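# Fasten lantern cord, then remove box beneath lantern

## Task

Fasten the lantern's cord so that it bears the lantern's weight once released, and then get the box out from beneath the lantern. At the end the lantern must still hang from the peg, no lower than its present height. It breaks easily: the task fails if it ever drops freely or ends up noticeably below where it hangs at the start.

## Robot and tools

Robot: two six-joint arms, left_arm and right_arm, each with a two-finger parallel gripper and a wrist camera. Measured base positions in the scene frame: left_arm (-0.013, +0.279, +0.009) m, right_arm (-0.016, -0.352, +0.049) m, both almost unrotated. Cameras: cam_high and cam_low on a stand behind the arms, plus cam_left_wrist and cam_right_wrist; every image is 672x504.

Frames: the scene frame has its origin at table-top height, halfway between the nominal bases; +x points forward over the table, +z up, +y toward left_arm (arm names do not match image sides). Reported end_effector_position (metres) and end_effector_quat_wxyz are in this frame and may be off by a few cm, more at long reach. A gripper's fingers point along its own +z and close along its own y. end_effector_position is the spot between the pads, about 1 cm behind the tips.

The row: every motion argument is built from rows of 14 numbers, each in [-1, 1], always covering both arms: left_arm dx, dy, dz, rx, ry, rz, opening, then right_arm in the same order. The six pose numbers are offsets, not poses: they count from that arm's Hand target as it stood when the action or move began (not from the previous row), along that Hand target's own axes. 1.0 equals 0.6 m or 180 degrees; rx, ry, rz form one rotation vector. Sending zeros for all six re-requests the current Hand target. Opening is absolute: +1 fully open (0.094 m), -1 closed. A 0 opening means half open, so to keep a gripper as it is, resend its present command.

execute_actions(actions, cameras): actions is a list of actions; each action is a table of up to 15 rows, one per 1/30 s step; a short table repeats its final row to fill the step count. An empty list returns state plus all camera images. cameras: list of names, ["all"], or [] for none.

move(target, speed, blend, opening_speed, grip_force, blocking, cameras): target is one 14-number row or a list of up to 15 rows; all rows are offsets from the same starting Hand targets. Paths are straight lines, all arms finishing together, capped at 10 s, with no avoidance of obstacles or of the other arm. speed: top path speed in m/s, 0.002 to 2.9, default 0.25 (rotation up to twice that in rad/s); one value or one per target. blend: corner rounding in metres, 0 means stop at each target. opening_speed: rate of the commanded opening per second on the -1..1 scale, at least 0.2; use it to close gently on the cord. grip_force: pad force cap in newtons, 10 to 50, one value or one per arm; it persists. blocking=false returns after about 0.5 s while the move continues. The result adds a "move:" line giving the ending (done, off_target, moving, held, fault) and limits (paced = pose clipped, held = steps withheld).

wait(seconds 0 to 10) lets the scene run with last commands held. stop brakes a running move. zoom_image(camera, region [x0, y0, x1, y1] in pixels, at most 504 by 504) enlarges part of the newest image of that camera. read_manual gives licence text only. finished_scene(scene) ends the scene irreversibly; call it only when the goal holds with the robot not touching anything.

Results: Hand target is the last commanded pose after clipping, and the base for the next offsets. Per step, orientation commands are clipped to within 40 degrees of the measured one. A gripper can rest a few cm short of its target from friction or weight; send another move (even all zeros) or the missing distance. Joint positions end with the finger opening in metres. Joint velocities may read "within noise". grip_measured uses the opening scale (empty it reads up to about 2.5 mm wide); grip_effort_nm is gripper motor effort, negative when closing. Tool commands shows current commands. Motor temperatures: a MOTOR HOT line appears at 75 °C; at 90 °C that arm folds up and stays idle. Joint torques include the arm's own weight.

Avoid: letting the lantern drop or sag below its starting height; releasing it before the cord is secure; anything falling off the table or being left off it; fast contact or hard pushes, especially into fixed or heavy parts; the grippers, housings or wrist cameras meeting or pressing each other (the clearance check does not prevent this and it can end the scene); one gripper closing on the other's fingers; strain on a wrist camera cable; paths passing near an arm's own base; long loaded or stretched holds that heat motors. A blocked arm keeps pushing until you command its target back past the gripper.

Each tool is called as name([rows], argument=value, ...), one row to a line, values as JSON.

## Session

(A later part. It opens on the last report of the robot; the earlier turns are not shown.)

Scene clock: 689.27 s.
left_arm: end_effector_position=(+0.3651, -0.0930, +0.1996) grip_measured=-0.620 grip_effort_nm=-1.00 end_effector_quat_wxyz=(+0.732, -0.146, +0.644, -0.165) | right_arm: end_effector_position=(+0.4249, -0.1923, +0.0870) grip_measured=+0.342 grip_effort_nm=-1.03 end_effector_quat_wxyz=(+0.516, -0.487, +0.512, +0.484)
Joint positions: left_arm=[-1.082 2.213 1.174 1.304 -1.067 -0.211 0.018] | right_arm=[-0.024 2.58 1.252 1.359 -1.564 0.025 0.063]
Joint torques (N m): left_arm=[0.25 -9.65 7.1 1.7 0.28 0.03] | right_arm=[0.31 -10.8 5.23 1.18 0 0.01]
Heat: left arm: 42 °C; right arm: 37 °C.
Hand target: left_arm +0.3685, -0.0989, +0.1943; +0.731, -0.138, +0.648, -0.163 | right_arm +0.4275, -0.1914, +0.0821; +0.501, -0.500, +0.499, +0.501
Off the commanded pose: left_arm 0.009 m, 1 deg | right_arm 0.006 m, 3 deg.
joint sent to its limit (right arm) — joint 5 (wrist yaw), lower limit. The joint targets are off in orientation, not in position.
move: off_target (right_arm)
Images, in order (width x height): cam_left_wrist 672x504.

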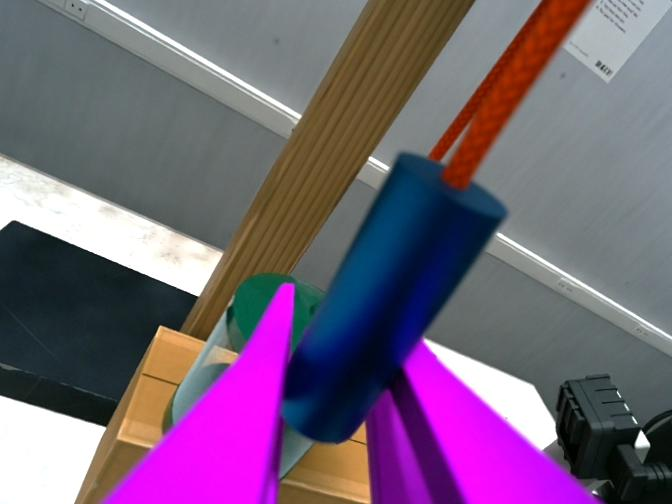

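move(target=[-0.15,0.138,-0.0257,0,0,0,-0.85,0,0,0,0,0,0,0.25], speed=0.1, cameras=["cam_left_wrist","cam_high","cam_right_wrist"])

Scene clock: 706.60 s.
left_arm: end_effector_position=(+0.3459, -0.0039, +0.2428) grip_measured=-0.620 grip_effort_nm=-1.00 end_effector_quat_wxyz=(+0.733, -0.114, +0.645, -0.181) | right_arm: end_effector_position=(+0.4249, -0.1923, +0.0870) grip_measured=+0.342 grip_effort_nm=-1.03 end_effector_quat_wxyz=(+0.516, -0.487, +0.512, +0.484)
Joint positions: left_arm=[-0.986 1.811 0.762 1.278 -0.903 -0.235 0.018] | right_arm=[-0.024 2.58 1.252 1.359 -1.564 0.025 0.063]
Joint torques (N m): left_arm=[1.62 -9.81 3.89 1.86 -0.39 -0.18] | right_arm=[0.31 -10.77 5.24 1.18 0 0]
Heat: left arm: 40 °C; right arm: 38 °C.
Hand target: left_arm +0.3484, +0.0139, +0.2394; +0.731, -0.138, +0.648, -0.163 | right_arm +0.4275, -0.1914, +0.0821; +0.501, -0.500, +0.499, +0.501
Off the commanded pose: left_arm 0.018 m, 4 deg | right_arm 0.006 m, 3 deg.
joint sent to its limit (right arm) — joint 5 (wrist yaw), lower limit. The joint targets are off in orientation, not in position.
move: off_target (left_arm, right_arm)
Images, in order (width x height): cam_high 672x504, cam_left_wrist 672x504, cam_right_wrist 672x504.

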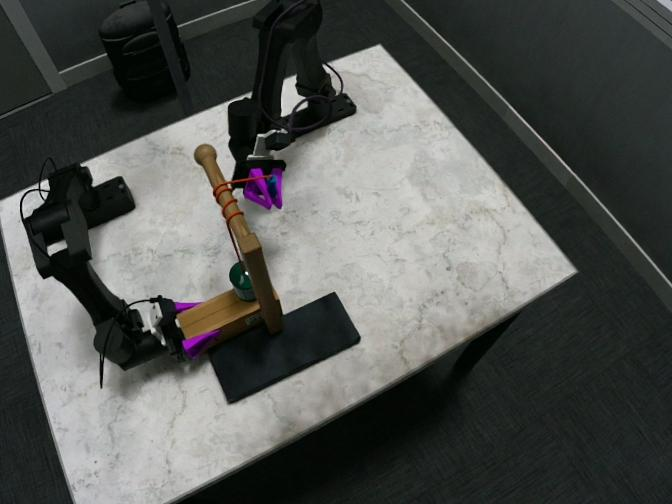

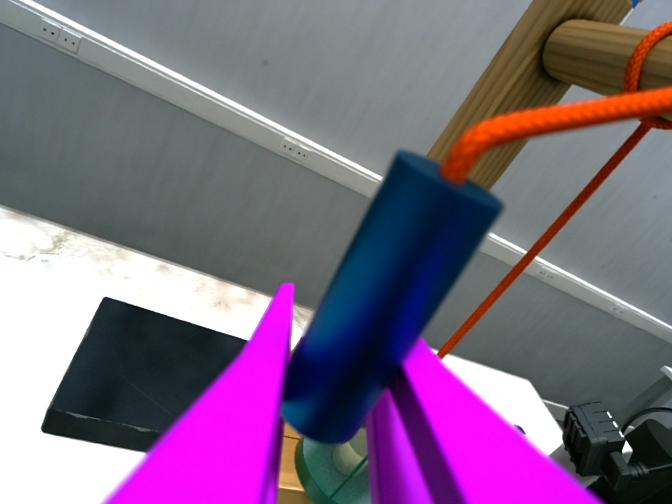

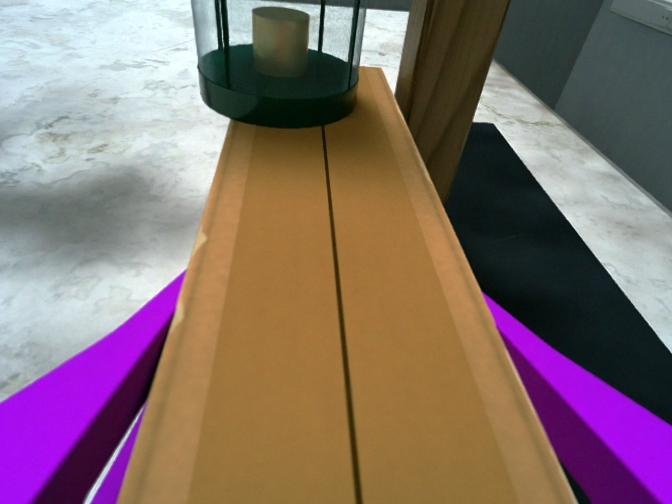

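move(target=[0,0,0,0,0,0,-0.85,-0.155,0,0,0,0,0,0.25], speed=0.06, cameras=["cam_left_wrist","cam_high","cam_right_wrist"])

Scene clock: 714.73 s.
left_arm: end_effector_position=(+0.3489, +0.0070, +0.2372) grip_measured=-0.620 grip_effort_nm=-1.00 end_effector_quat_wxyz=(+0.731, -0.132, +0.648, -0.170) | right_arm: end_effector_position=(+0.4293, -0.1925, +0.1514) grip_measured=+0.342 grip_effort_nm=-1.03 end_effector_quat_wxyz=(+0.504, -0.474, +0.524, +0.497)
Joint positions: left_arm=[-0.974 1.811 0.752 1.272 -0.935 -0.257 0.018] | right_arm=[-0.024 2.402 1.23 1.292 -1.564 0.162 0.063]
Joint torques (N m): left_arm=[0.62 -9.94 4.56 1.86 -0.01 0.02] | right_arm=[0.36 -17.22 3.9 1.24 0.06 0.11]
Heat: left arm: 40 °C; right arm: 38 °C.
Hand target: left_arm +0.3485, +0.0139, +0.2395; +0.731, -0.138, +0.648, -0.163 | right_arm +0.4275, -0.1917, +0.1751; +0.501, -0.500, +0.499, +0.501
Off the commanded pose: left_arm 0.007 m, 1 deg | right_arm 0.024 m, 4 deg.
joint sent to its limit (right arm) — joint 5 (wrist yaw), lower limit. The joint targets are off in orientation, not in position.
move: off_target (right_arm)
Images, in order (width x height): cam_high 672x504, cam_left_wrist 672x504, cam_right_wrist 672x504.

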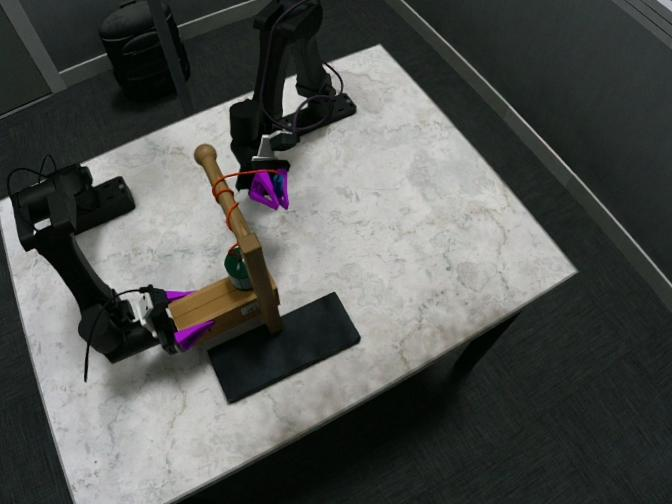

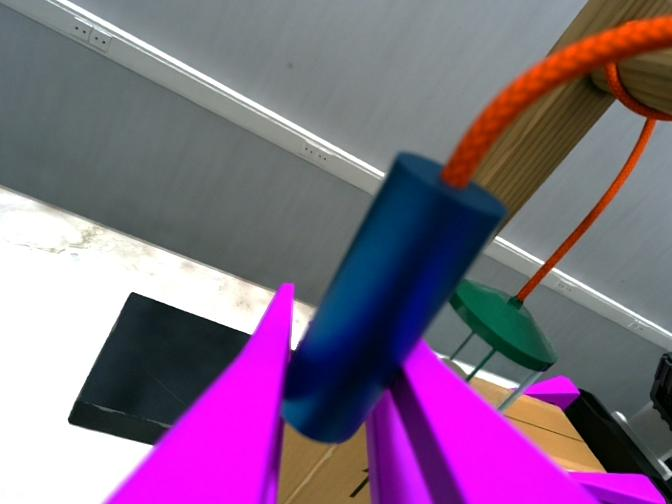

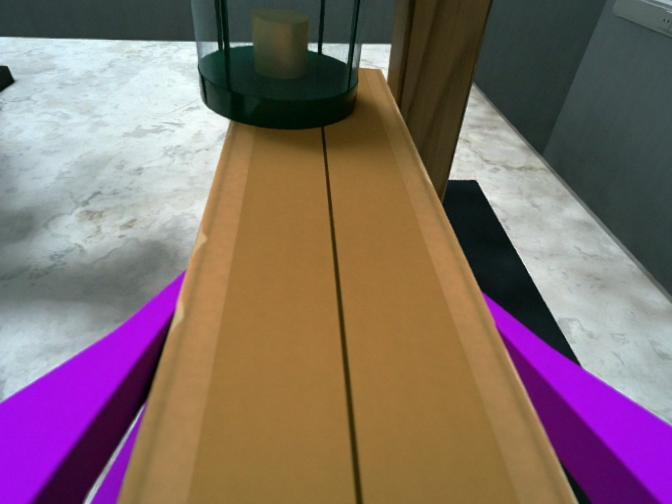

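move(target=[-0.055,0.121,0,0,0,0,-0.85,0,0,0,0,0,0,0.25], speed=0.08, cameras=["cam_left_wrist","cam_high","cam_right_wrist"])

zoom_image(camera="cam_high", region=[170, 130, 310, 330])

Scene clock: 723.03 s.
left_arm: end_effector_position=(+0.3442, +0.0558, +0.2436) grip_measured=-0.620 grip_effort_nm=-1.00 end_effector_quat_wxyz=(+0.729, -0.075, +0.649, -0.201) | right_arm: end_effector_position=(+0.4293, -0.1925, +0.1514) grip_measured=+0.342 grip_effort_nm=-1.03 end_effector_quat_wxyz=(+0.503, -0.473, +0.525, +0.497)
Joint positions: left_arm=[-0.829 1.601 0.526 1.26 -0.664 -0.269 0.018] | right_arm=[-0.024 2.402 1.23 1.292 -1.564 0.165 0.063]
Joint torques (N m): left_arm=[3.28 -8.17 3.52 2.12 -1.21 -0.33] | right_arm=[0.38 -17.21 3.9 1.26 0.05 0.11]
Heat: left arm: 40 °C; right arm: 38 °C.
Hand target: left_arm +0.3492, +0.0936, +0.2393; +0.731, -0.138, +0.648, -0.163 | right_arm +0.4275, -0.1917, +0.1751; +0.501, -0.500, +0.499, +0.501
Off the commanded pose: left_arm 0.038 m, 9 deg | right_arm 0.024 m, 4 deg.
joint sent to its limit (right arm) — joint 5 (wrist yaw), lower limit. The joint targets are off in orientation, not in position.
move: off_target (left_arm, right_arm)
Images, in order (width x height): cam_high 672x504, cam_left_wrist 672x504, cam_right_wrist 672x504.

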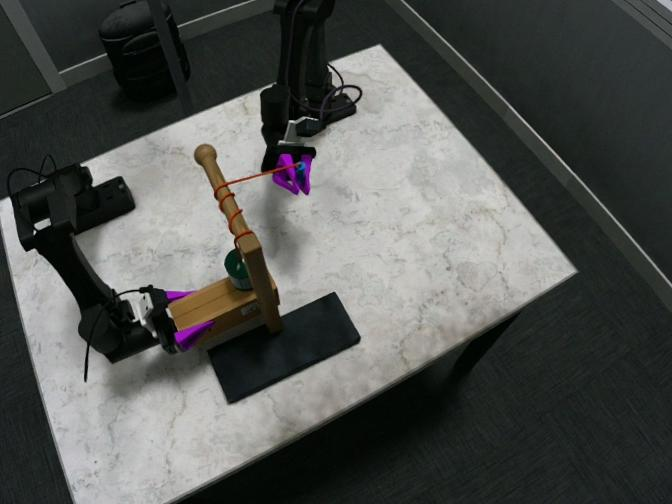

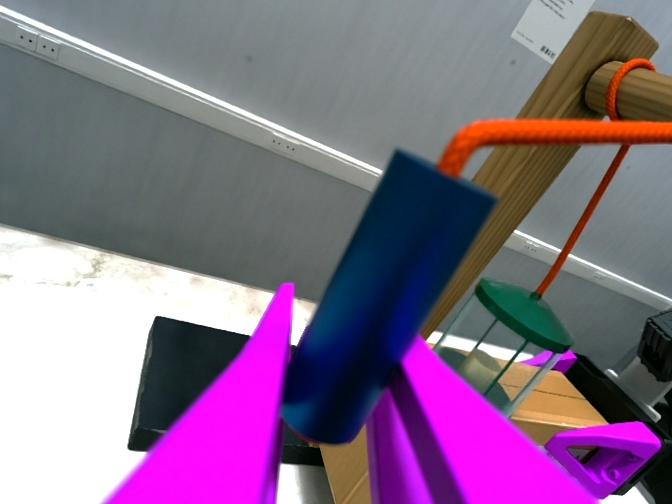

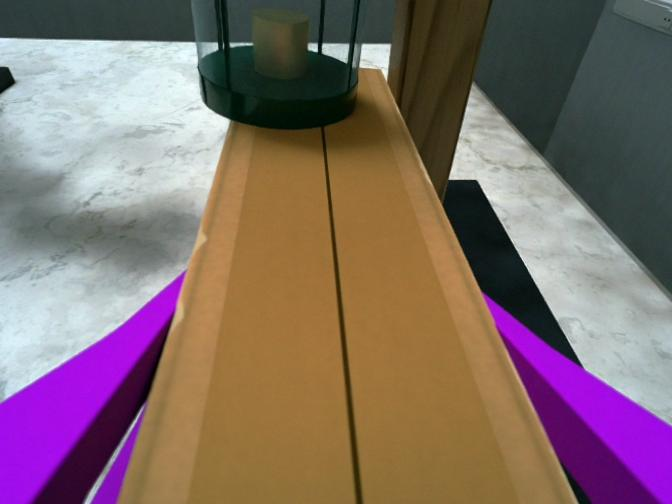

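Scaled by 2.520 from the camera's 672x504 image, which has a finer 960x720 frame.

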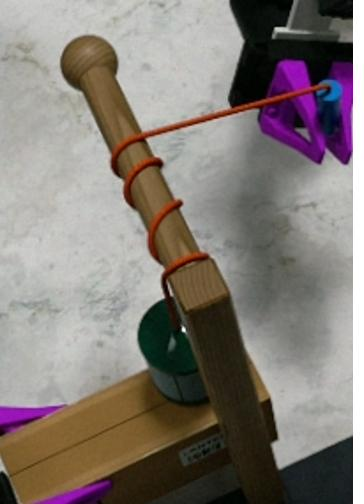

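move(target=[0,0,0,0,0,0,-0.85,-0.04,0,0,0,0,0,0.25], speed=0.06)

move(target=[-0.03,0.06,0,0,0,0,-0.85,0,0,0,0,0,0,0.25], speed=0.08, cameras=["cam_left_wrist","cam_high","cam_right_wrist"])

zoom_image(camera="cam_high", region=[170, 130, 310, 330])

Scene clock: 740.67 s.
left_arm: end_effector_position=(+0.3498, +0.0791, +0.2379) grip_measured=-0.620 grip_effort_nm=-1.00 end_effector_quat_wxyz=(+0.730, -0.115, +0.651, -0.176) | right_arm: end_effector_position=(+0.4296, -0.1918, +0.1734) grip_measured=+0.342 grip_effort_nm=-1.03 end_effector_quat_wxyz=(+0.501, -0.472, +0.526, +0.499)
Joint positions: left_arm=[-0.801 1.595 0.513 1.253 -0.73 -0.297 0.018] | right_arm=[-0.023 2.345 1.23 1.266 -1.564 0.202 0.063]
Joint torques (N m): left_arm=[0.99 -8.08 4.42 2.06 -0.42 -0.1] | right_arm=[0.21 -17.31 4.41 1.24 0.07 0.11]
Heat: left arm: 41 °C; right arm: 39 °C.
Hand target: left_arm +0.3492, +0.0938, +0.2393; +0.731, -0.138, +0.648, -0.163 | right_arm +0.4275, -0.1917, +0.1991; +0.500, -0.500, +0.499, +0.501
Off the commanded pose: left_arm 0.015 m, 3 deg | right_arm 0.026 m, 4 deg.
joint sent to its limit (right arm) — joint 5 (wrist yaw), lower limit. The joint targets are off in orientation, not in position.
move: off_target (left_arm, right_arm)

Scene clock: 741.77 s.
left_arm: end_effector_position=(+0.3437, +0.0892, +0.2448) grip_measured=-0.620 grip_effort_nm=-1.00 end_effector_quat_wxyz=(+0.727, -0.060, +0.652, -0.210) | right_arm: end_effector_position=(+0.4296, -0.1918, +0.1734) grip_measured=+0.342 grip_effort_nm=-1.03 end_effector_quat_wxyz=(+0.501, -0.472, +0.526, +0.499)
Joint positions: left_arm=[-0.715 1.482 0.43 1.219 -0.519 -0.29 0.018] | right_arm=[-0.023 2.345 1.23 1.266 -1.564 0.203 0.063]
Joint velocities: left_arm=[within noise] | right_arm=[-0.012 0.017 -0.017 -0.154 -0.037 0.081 -0.001]
Joint torques (N m): left_arm=[3.97 -7.27 3.55 2.22 -1.52 -0.39] | right_arm=[0.23 -17.28 4.41 1.25 0.07 0.1]
Heat: left arm: 41 °C; right arm: 39 °C.
Hand target: left_arm +0.3494, +0.1339, +0.2408; +0.731, -0.138, +0.648, -0.163 | right_arm +0.4275, -0.1917, +0.1991; +0.501, -0.500, +0.499, +0.501
Off the commanded pose: left_arm 0.045 m, 10 deg | right_arm 0.026 m, 4 deg.
joint sent to its limit (right arm) — joint 5 (wrist yaw), lower limit. The joint targets are off in orientation, not in position.
move: off_target (left_arm, right_arm)
Images, in order (width x height): cam_high 672x504, cam_left_wrist 672x504, cam_right_wrist 672x504.

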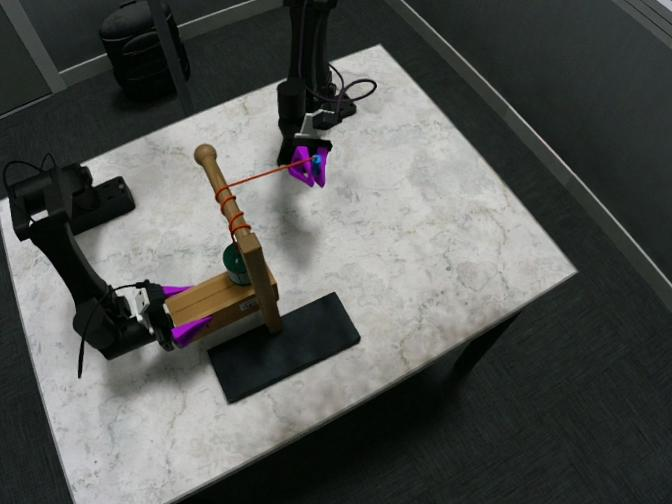

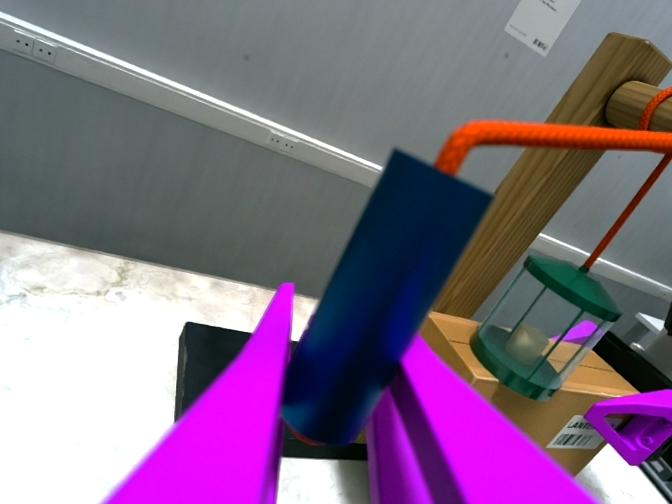

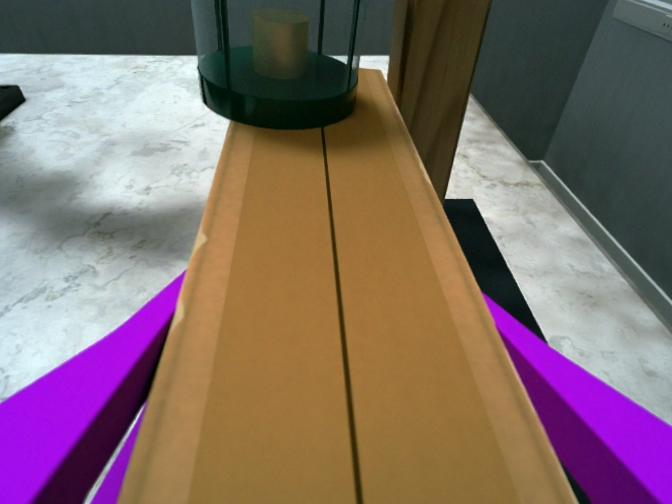

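Scaled by 2.520 from the camera's 672x504 image, which has a finer 960x720 frame.

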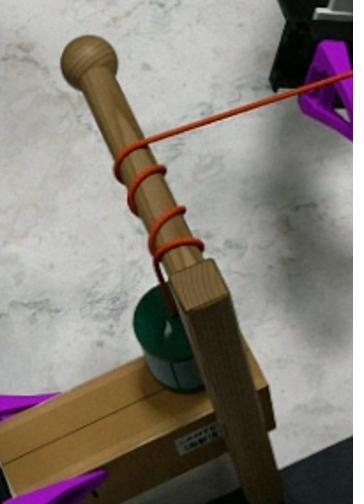

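move([
  [0.125,-0.0715,-0.053,0,0,0,-0.85,0,0,0,0,0,0,0.25],
  [0.216,-0.213,-0.067,0,0,0.06,-0.85,0,0,0,0,0,0,0.25],
  [0.263,-0.375,-0.063,0,0,0.139,-0.85,0,0,0,0,0,0,0.25],
  [0.212,-0.4625,-0.052,0,0,0.167,-0.85,0,0,0,0,0,0,0.25],
], speed=0.11, blend=0.02, cameras=["cam_left_wrist","cam_high","cam_right_wrist"])

Scene clock: 820.63 s.
left_arm: end_effector_position=(+0.3160, -0.1667, +0.2386) grip_measured=-0.621 grip_effort_nm=-1.00 end_effector_quat_wxyz=(+0.750, +0.031, +0.661, +0.028) | right_arm: end_effector_position=(+0.4296, -0.1918, +0.1734) grip_measured=+0.342 grip_effort_nm=-1.03 end_effector_quat_wxyz=(+0.501, -0.472, +0.526, +0.499)
Joint positions: left_arm=[-1.248 2.277 1.46 1.183 -1.214 0.429 0.018] | right_arm=[-0.023 2.345 1.23 1.266 -1.564 0.203 0.063]
Joint torques (N m): left_arm=[-0.44 -11.36 7.71 1.57 0.17 0.11] | right_arm=[0.23 -17.28 4.4 1.25 0.08 0.1]
Motor temperatures (°C): left_arm=[23 31 36 45 28 23 27] | right_arm=[23 47 28 27 21 21 29]
Heat: left arm: 45 °C; right arm: 47 °C.
Hand target: left_arm +0.3156, -0.1711, +0.2366; +0.748, +0.035, +0.662, +0.032 | right_arm +0.4275, -0.1917, +0.1991; +0.501, -0.500, +0.499, +0.501
Off the commanded pose: left_arm 0.005 m, 1 deg | right_arm 0.026 m, 4 deg.
joint sent to its limit (right arm) — joint 5 (wrist yaw), lower limit. The joint targets are off in orientation, not in position.
move: off_target (right_arm)
Images, in order (width x height): cam_high 672x504, cam_left_wrist 672x504, cam_right_wrist 672x504.

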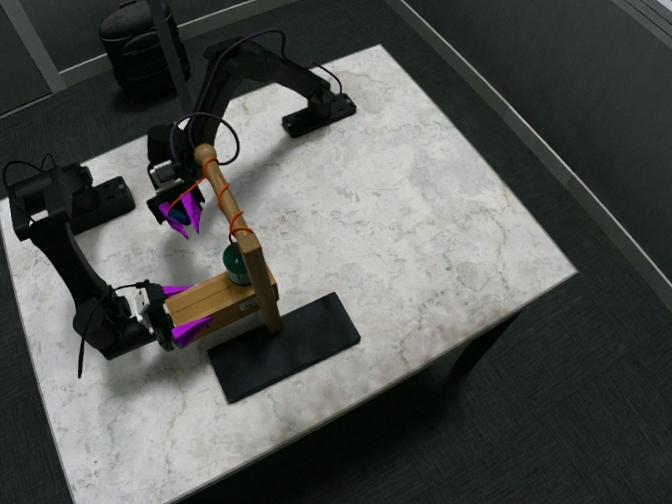

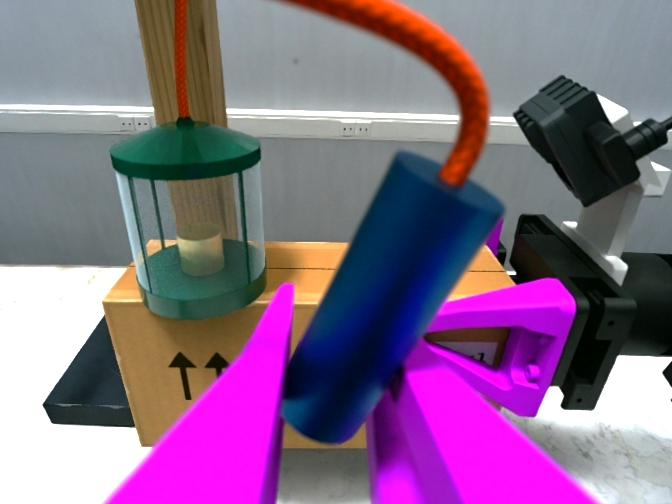

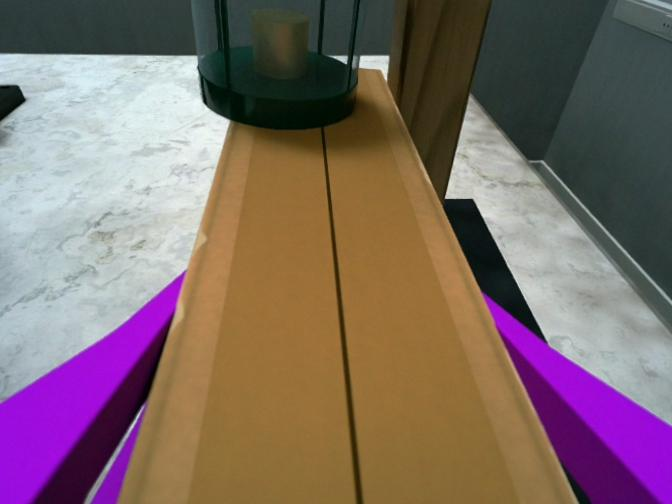

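move([
  [-0.132,0.011,0.0165,0,0,0,-0.85,0,0,0,0,0,0,0.25],
  [-0.267,0.0475,0.037,0,0,-0.06,-0.85,0,0,0,0,0,0,0.25],
  [-0.323,0.096,0.052,0,0,-0.3,-0.85,0,0,0,0,0,0,0.25],
  [-0.314,0.187,0.06,0,0,-0.57,-0.85,0,0,0,0,0,0,0.25],
], speed=0.17, blend=0.02, cameras=["cam_left_wrist","cam_high"])

Scene clock: 841.80 s.
left_arm: end_effector_position=(+0.3237, -0.0999, +0.4260) grip_measured=-0.624 grip_effort_nm=-1.00 end_effector_quat_wxyz=(+0.479, -0.485, +0.454, -0.574) | right_arm: end_effector_position=(+0.4296, -0.1918, +0.1734) grip_measured=+0.342 grip_effort_nm=-1.03 end_effector_quat_wxyz=(+0.501, -0.472, +0.526, +0.499)
Joint positions: left_arm=[-1.169 1.803 1.573 0.491 -1.097 -1.46 0.018] | right_arm=[-0.023 2.345 1.23 1.266 -1.564 0.203 0.063]
Joint torques (N m): left_arm=[2.39 -13.12 6.22 1.79 -0.09 0.21] | right_arm=[0.23 -17.28 4.41 1.25 0.07 0.1]
Heat: left arm: 41 °C; right arm: 48 °C.
Hand target: left_arm +0.3281, -0.0775, +0.4379; +0.493, -0.495, +0.441, -0.564 | right_arm +0.4275, -0.1917, +0.1991; +0.501, -0.500, +0.499, +0.501
Off the commanded pose: left_arm 0.026 m, 3 deg | right_arm 0.026 m, 4 deg.
joint sent to its limit (right arm) — joint 5 (wrist yaw), lower limit. The joint targets are off in orientation, not in position.
move: off_target (left_arm, right_arm)
Images, in order (width x height): cam_high 672x504, cam_left_wrist 672x504.

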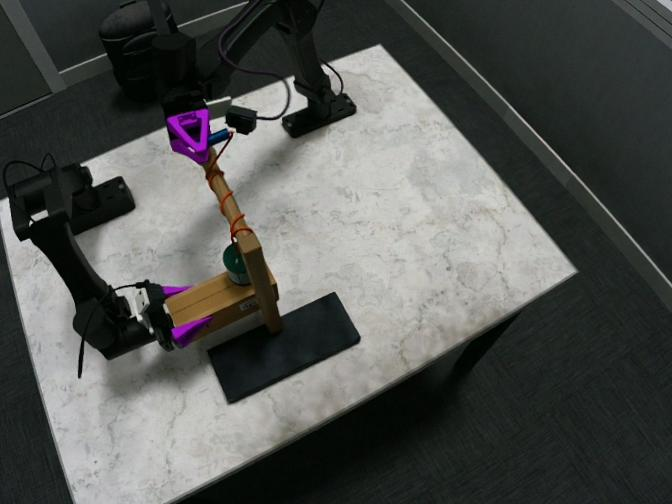

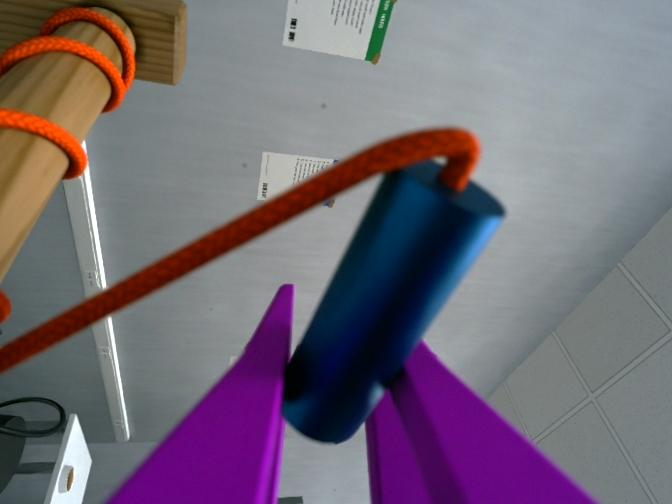

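move([
  [-0.082,0.012,0.005,0,0,0,-0.85,0,0,0,0,0,0,0.25],
  [-0.144,0.098,0.005,0,0,0.05,-0.85,0,0,0,0,0,0,0.25],
  [-0.229,0.238,-0.005,0,0,0.3,-0.85,0,0,0,0,0,0,0.25],
], speed=0.14, blend=0.02, cameras=["cam_left_wrist","cam_high","cam_right_wrist"])

zoom_image(camera="cam_high", region=[170, 130, 310, 330])

Scene clock: 859.03 s.
left_arm: end_effector_position=(+0.3043, +0.0137, +0.3760) grip_measured=-0.631 grip_effort_nm=-1.00 end_effector_quat_wxyz=(+0.709, -0.194, +0.510, -0.447) | right_arm: end_effector_position=(+0.4296, -0.1918, +0.1752) grip_measured=+0.342 grip_effort_nm=-1.03 end_effector_quat_wxyz=(+0.500, -0.471, +0.527, +0.500)
Joint positions: left_arm=[-0.986 1.5 0.741 1.319 -0.703 -0.542 0.017] | right_arm=[-0.023 2.341 1.23 1.266 -1.564 0.211 0.063]
Joint torques (N m): left_arm=[4.34 -1.42 0.84 -0.05 -2.14 0.17] | right_arm=[0.23 -16.85 4.42 1.27 0.07 0.05]
Motor temperatures (°C): left_arm=[23 34 36 40 27 23 27] | right_arm=[23 48 28 27 21 21 29]
Heat: left arm: 40 °C; right arm: 48 °C.
Hand target: left_arm +0.3455, +0.0409, +0.2798; +0.695, -0.241, +0.618, -0.278 | right_arm +0.4275, -0.1917, +0.1990; +0.500, -0.500, +0.499, +0.501
Off the commanded pose: left_arm 0.108 m, 24 deg | right_arm 0.024 m, 5 deg.
joint sent to its limit (right arm) — joint 5 (wrist yaw), lower limit. The joint targets are off in orientation, not in position.
move: off_target (left_arm, right_arm)
Images, in order (width x height): cam_high 672x504, cam_left_wrist 672x504, cam_right_wrist 672x504.

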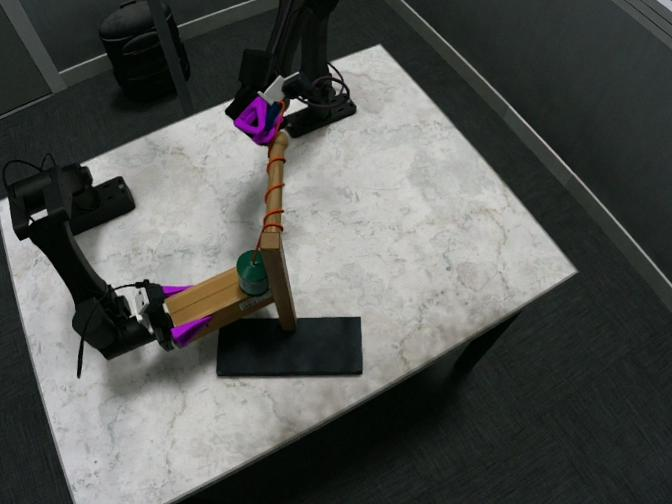

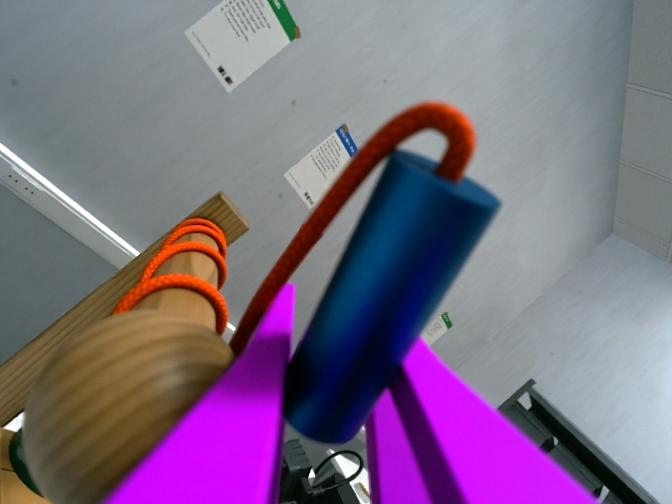

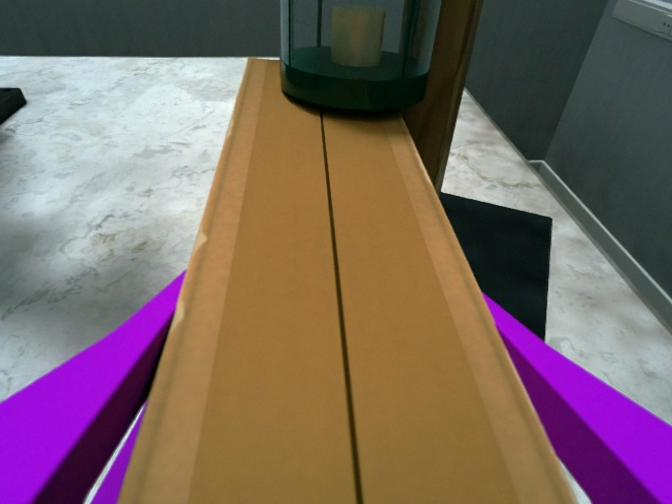

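Scaled by 2.520 from the camera's 672x504 image, which has a finer 960x720 frame.

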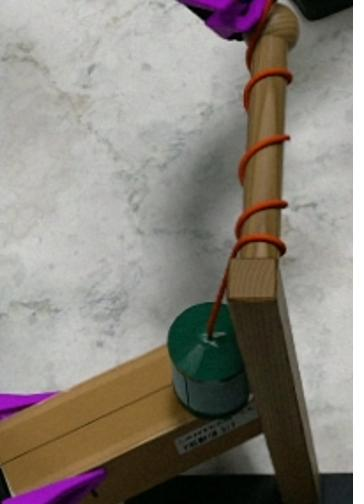

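move(target=[-0.102,-0.158,-0.047,0.109,-0.019,-0.07,-0.85,0,0,0,0,0,0,0.25], speed=0.12, cameras=["cam_left_wrist","cam_high","cam_right_wrist","cam_low"])

zoom_image(camera="cam_high", region=[170, 60, 350, 330])

zoom_image(camera="cam_low", region=[230, 150, 370, 290])

Scene clock: 882.00 s.
left_arm: end_effector_position=(+0.3017, +0.0128, +0.3791) grip_measured=-0.631 grip_effort_nm=-1.00 end_effector_quat_wxyz=(+0.708, -0.190, +0.510, -0.450) | right_arm: end_effector_position=(+0.4296, -0.1918, +0.1752) grip_measured=+0.342 grip_effort_nm=-1.03 end_effector_quat_wxyz=(+0.500, -0.471, +0.527, +0.501)
Joint positions: left_arm=[-0.989 1.488 0.74 1.309 -0.695 -0.54 0.017] | right_arm=[-0.023 2.341 1.23 1.266 -1.564 0.212 0.063]
Joint torques (N m): left_arm=[0.39 -6.6 7.91 1.43 0.17 0.03] | right_arm=[0.21 -16.84 4.42 1.27 0.08 0.05]
Heat: left arm: 38 °C; right arm: 46 °C.
Hand target: left_arm +0.3040, +0.0140, +0.3851; +0.709, -0.193, +0.510, -0.446 | right_arm +0.4275, -0.1917, +0.1990; +0.500, -0.500, +0.499, +0.501
Off the commanded pose: left_arm 0.006 m, 1 deg | right_arm 0.024 m, 5 deg.
joint sent to its limit (right arm) — joint 5 (wrist yaw), lower limit. The joint targets are off in orientation, not in position.
move: off_target (right_arm)

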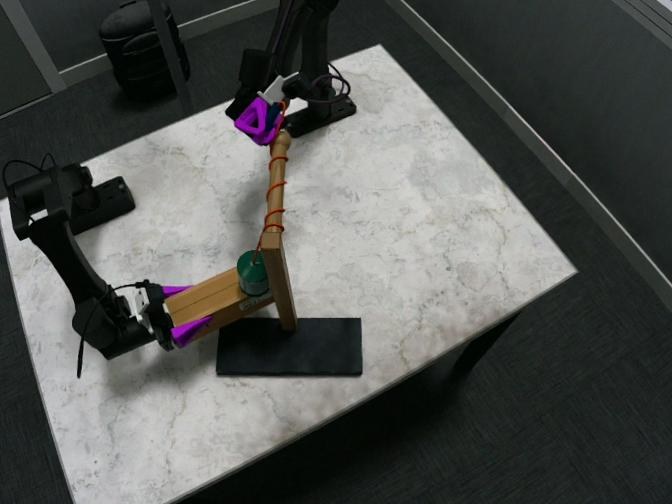

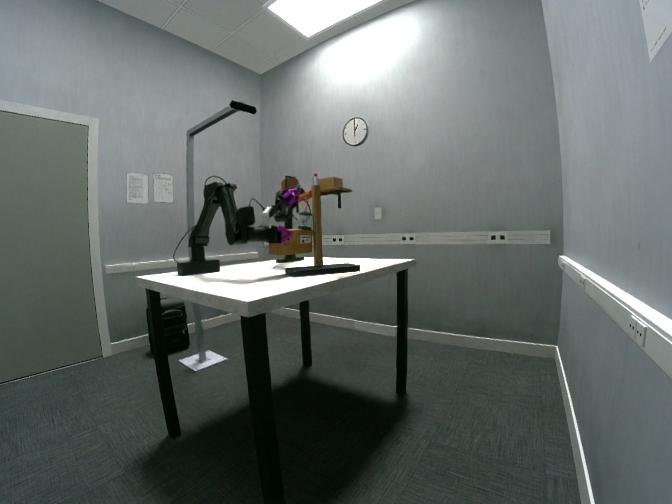

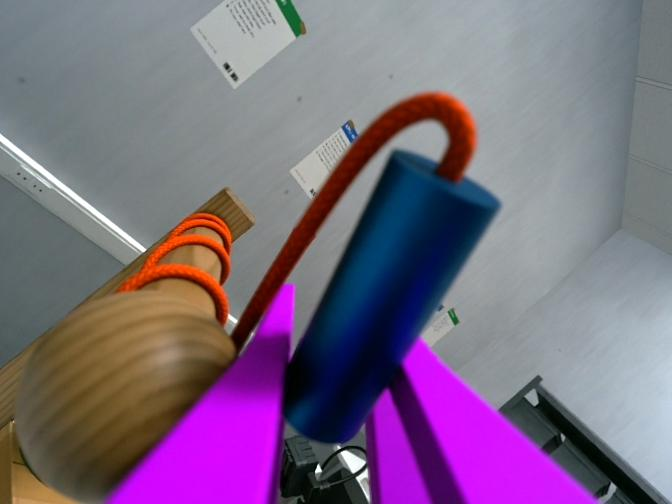

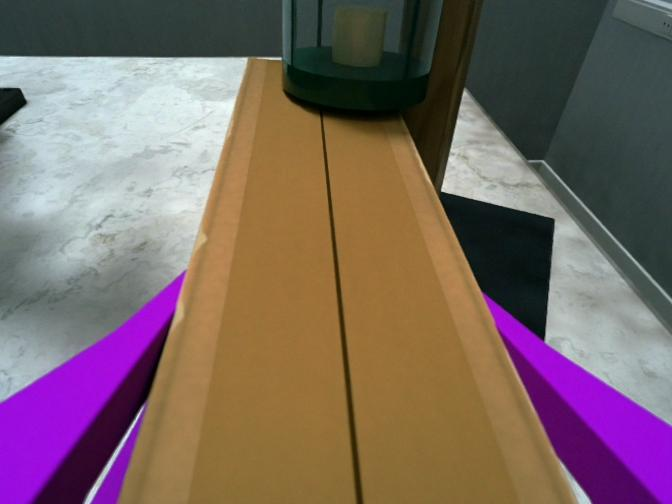

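Scaled by 1.867 from the camera's 672x504 image, which has a finer 960x720 frame.

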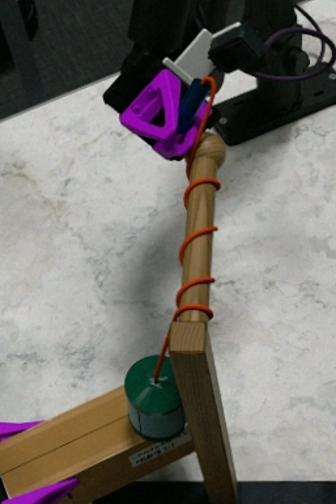

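Scaled by 3.600 from the camera's 672x504 image, which has a finer 960x720 frame.

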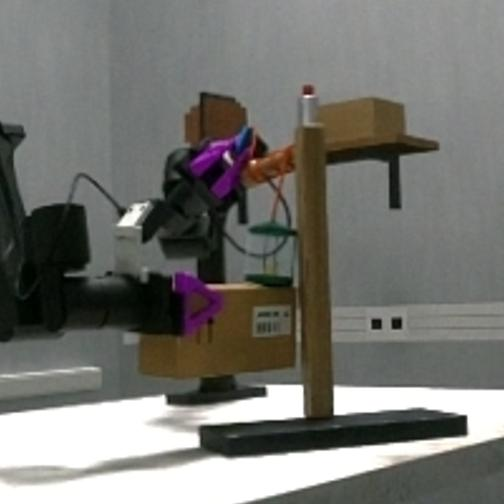

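move([
  [-0.028,-0.045,0.025,0,0,0,-0.85,0,0,0,0,0,0,0.25],
  [-0.041,-0.062,0.043,-0.097,0.148,-0.252,-0.85,0,0,0,0,0,0,0.25],
], speed=0.14, blend=0.01, cameras=["cam_left_wrist","cam_high"])

zoom_image(camera="cam_high", region=[170, 60, 350, 330])

Scene clock: 960.03 s.
left_arm: end_effector_position=(+0.3132, +0.0030, +0.4114) grip_measured=-0.631 grip_effort_nm=-1.00 end_effector_quat_wxyz=(+0.310, -0.376, +0.619, -0.616) | right_arm: end_effector_position=(+0.4296, -0.1918, +0.1752) grip_measured=+0.342 grip_effort_nm=-1.03 end_effector_quat_wxyz=(+0.500, -0.471, +0.527, +0.501)
Joint positions: left_arm=[-0.809 1.232 1.18 0.002 -0.248 -1.663 0.017] | right_arm=[-0.023 2.341 1.23 1.266 -1.564 0.212 0.063]
Joint torques (N m): left_arm=[0.62 -6.45 9.81 2.36 0.04 0.07] | right_arm=[0.23 -16.84 4.42 1.28 0.07 0.05]
Heat: left arm: 40 °C; right arm: 48 °C.
Hand target: left_arm +0.3089, +0.0101, +0.4361; +0.316, -0.369, +0.602, -0.633 | right_arm +0.4275, -0.1917, +0.1990; +0.501, -0.500, +0.499, +0.501
Off the commanded pose: left_arm 0.026 m, 3 deg | right_arm 0.024 m, 5 deg.
joint sent to its limit (right arm) — joint 5 (wrist yaw), lower limit. The joint targets are off in orientation, not in position.
move: off_target (left_arm, right_arm)
Images, in order (width x height): cam_high 672x504, cam_left_wrist 672x504.

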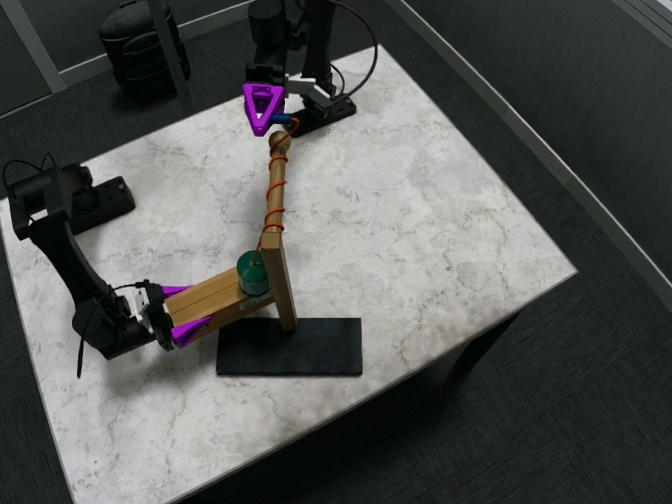

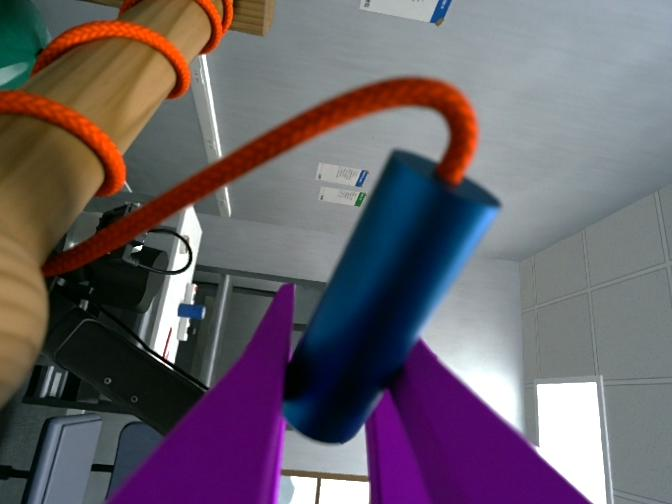

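Scaled by 1.867 from the camera's 672x504 image, which has a finer 960x720 frame.

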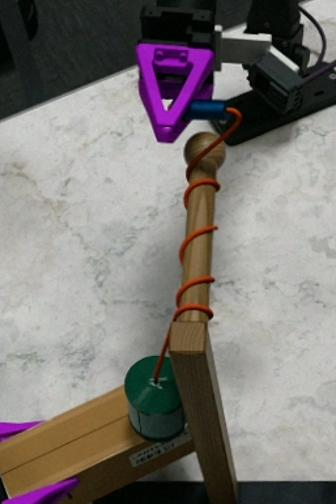

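move([
  [-0.01,0,0.055,0,0,0,-0.85,0,0,0,0,0,0,0.25],
  [-0.065,0.01,0.06,0,0,0,-0.85,0,0,0,0,0,0,0.25],
], speed=0.1, blend=0.01, cameras=["cam_left_wrist","cam_high"])

zoom_image(camera="cam_high", region=[170, 60, 350, 330])

Scene clock: 972.83 s.
left_arm: end_effector_position=(+0.3514, +0.0118, +0.4082) grip_measured=-0.631 grip_effort_nm=-1.00 end_effector_quat_wxyz=(+0.285, -0.370, +0.629, -0.622) | right_arm: end_effector_position=(+0.4296, -0.1918, +0.1752) grip_measured=+0.342 grip_effort_nm=-1.03 end_effector_quat_wxyz=(+0.500, -0.471, +0.527, +0.501)
Joint positions: left_arm=[-0.653 1.315 1.24 0.011 -0.042 -1.675 0.017] | right_arm=[-0.023 2.341 1.23 1.266 -1.564 0.212 0.063]
Joint torques (N m): left_arm=[1.85 -5.41 7.76 3 -0.4 0.18] | right_arm=[0.23 -16.84 4.44 1.28 0.07 0.05]
Motor temperatures (°C): left_arm=[23 30 41 40 26 23 27] | right_arm=[23 48 27 27 21 21 29]
Heat: left arm: 41 °C; right arm: 48 °C.
Hand target: left_arm +0.3598, +0.0236, +0.4269; +0.316, -0.369, +0.602, -0.633 | right_arm +0.4275, -0.1917, +0.1990; +0.501, -0.500, +0.499, +0.501
Off the commanded pose: left_arm 0.023 m, 5 deg | right_arm 0.024 m, 5 deg.
joint sent to its limit (right arm) — joint 5 (wrist yaw), lower limit. The joint targets are off in orientation, not in position.
move: off_target (left_arm, right_arm)
Images, in order (width x height): cam_high 672x504, cam_left_wrist 672x504.

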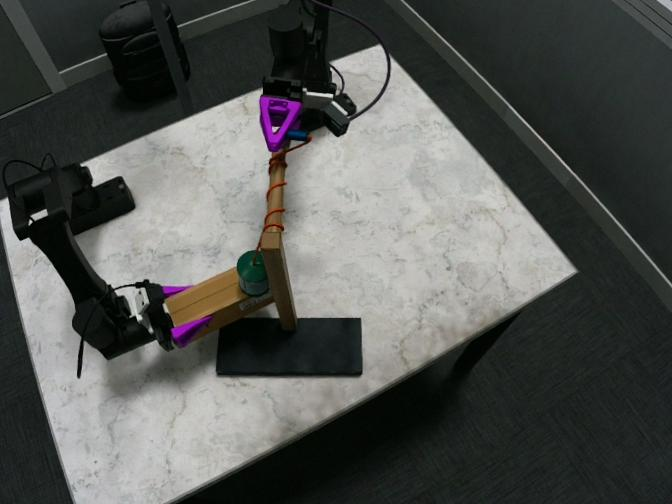

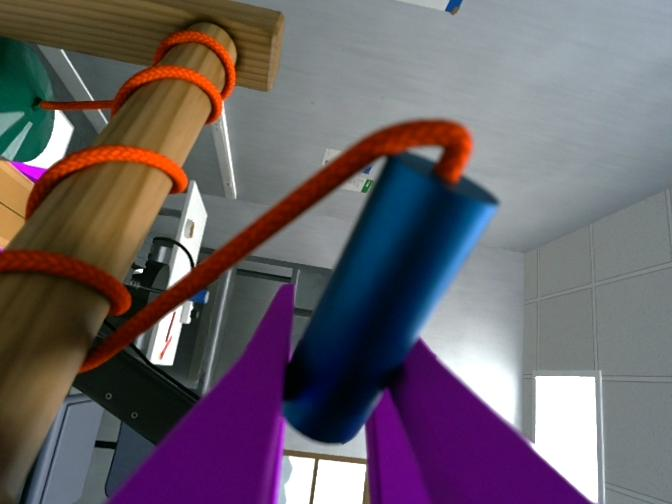

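Scaled by 1.867 from the camera's 672x504 image, which has a finer 960x720 frame.

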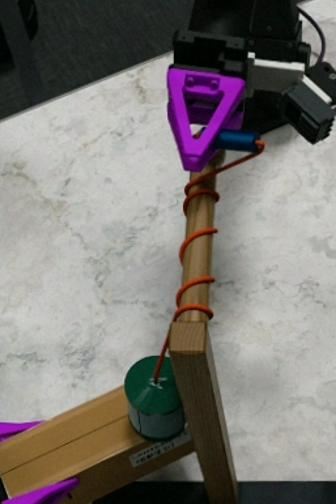

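move([
  [-0.083,0.0,0.01,0,0,0,-0.85,0,0,0,0,0,0,0.25],
], speed=0.06, cameras=["cam_left_wrist","cam_high"])

zoom_image(camera="cam_high", region=[170, 60, 350, 330])

Scene clock: 980.80 s.
left_arm: end_effector_position=(+0.3709, +0.0400, +0.3980) grip_measured=-0.642 grip_effort_nm=-0.98 end_effector_quat_wxyz=(+0.253, -0.361, +0.643, -0.626) | right_arm: end_effector_position=(+0.4296, -0.1918, +0.1752) grip_measured=+0.342 grip_effort_nm=-1.03 end_effector_quat_wxyz=(+0.500, -0.471, +0.527, +0.501)
Joint positions: left_arm=[-0.484 1.323 1.23 0.003 0.193 -1.681 0.017] | right_arm=[-0.023 2.341 1.23 1.266 -1.564 0.212 0.063]
Joint torques (N m): left_arm=[3.04 -4.9 8.13 3.26 -0.99 0.23] | right_arm=[0.2 -16.84 4.42 1.28 0.07 0.05]
Heat: left arm: 43 °C; right arm: 48 °C.
Hand target: left_arm +0.3912, +0.0625, +0.4226; +0.316, -0.369, +0.602, -0.633 | right_arm +0.4275, -0.1917, +0.1990; +0.501, -0.500, +0.499, +0.501
Off the commanded pose: left_arm 0.039 m, 9 deg | right_arm 0.024 m, 5 deg.
joint sent to its limit (right arm) — joint 5 (wrist yaw), lower limit. The joint targets are off in orientation, not in position.
move: off_target (left_arm, right_arm)
Images, in order (width x height): cam_high 672x504, cam_left_wrist 672x504.

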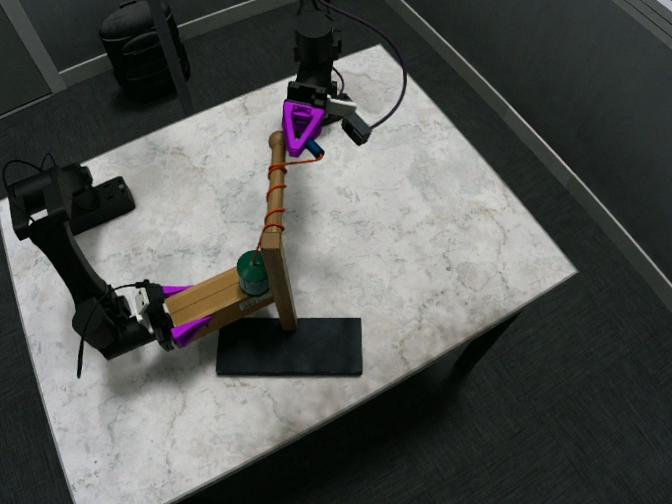

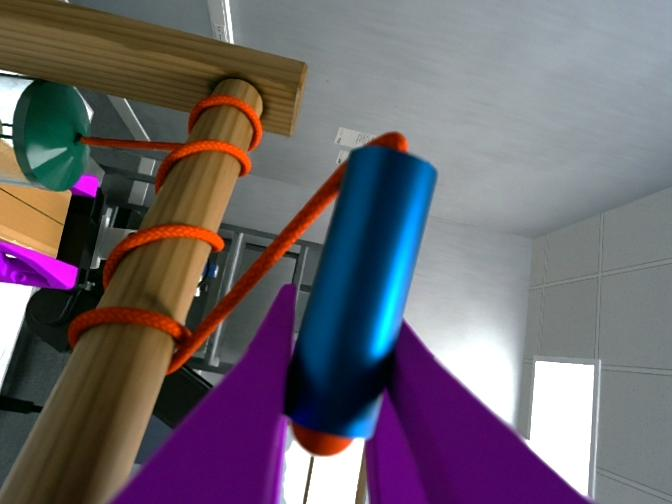

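Scaled by 1.867 from the camera's 672x504 image, which has a finer 960x720 frame.

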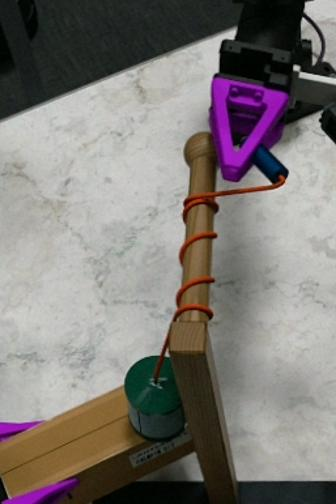

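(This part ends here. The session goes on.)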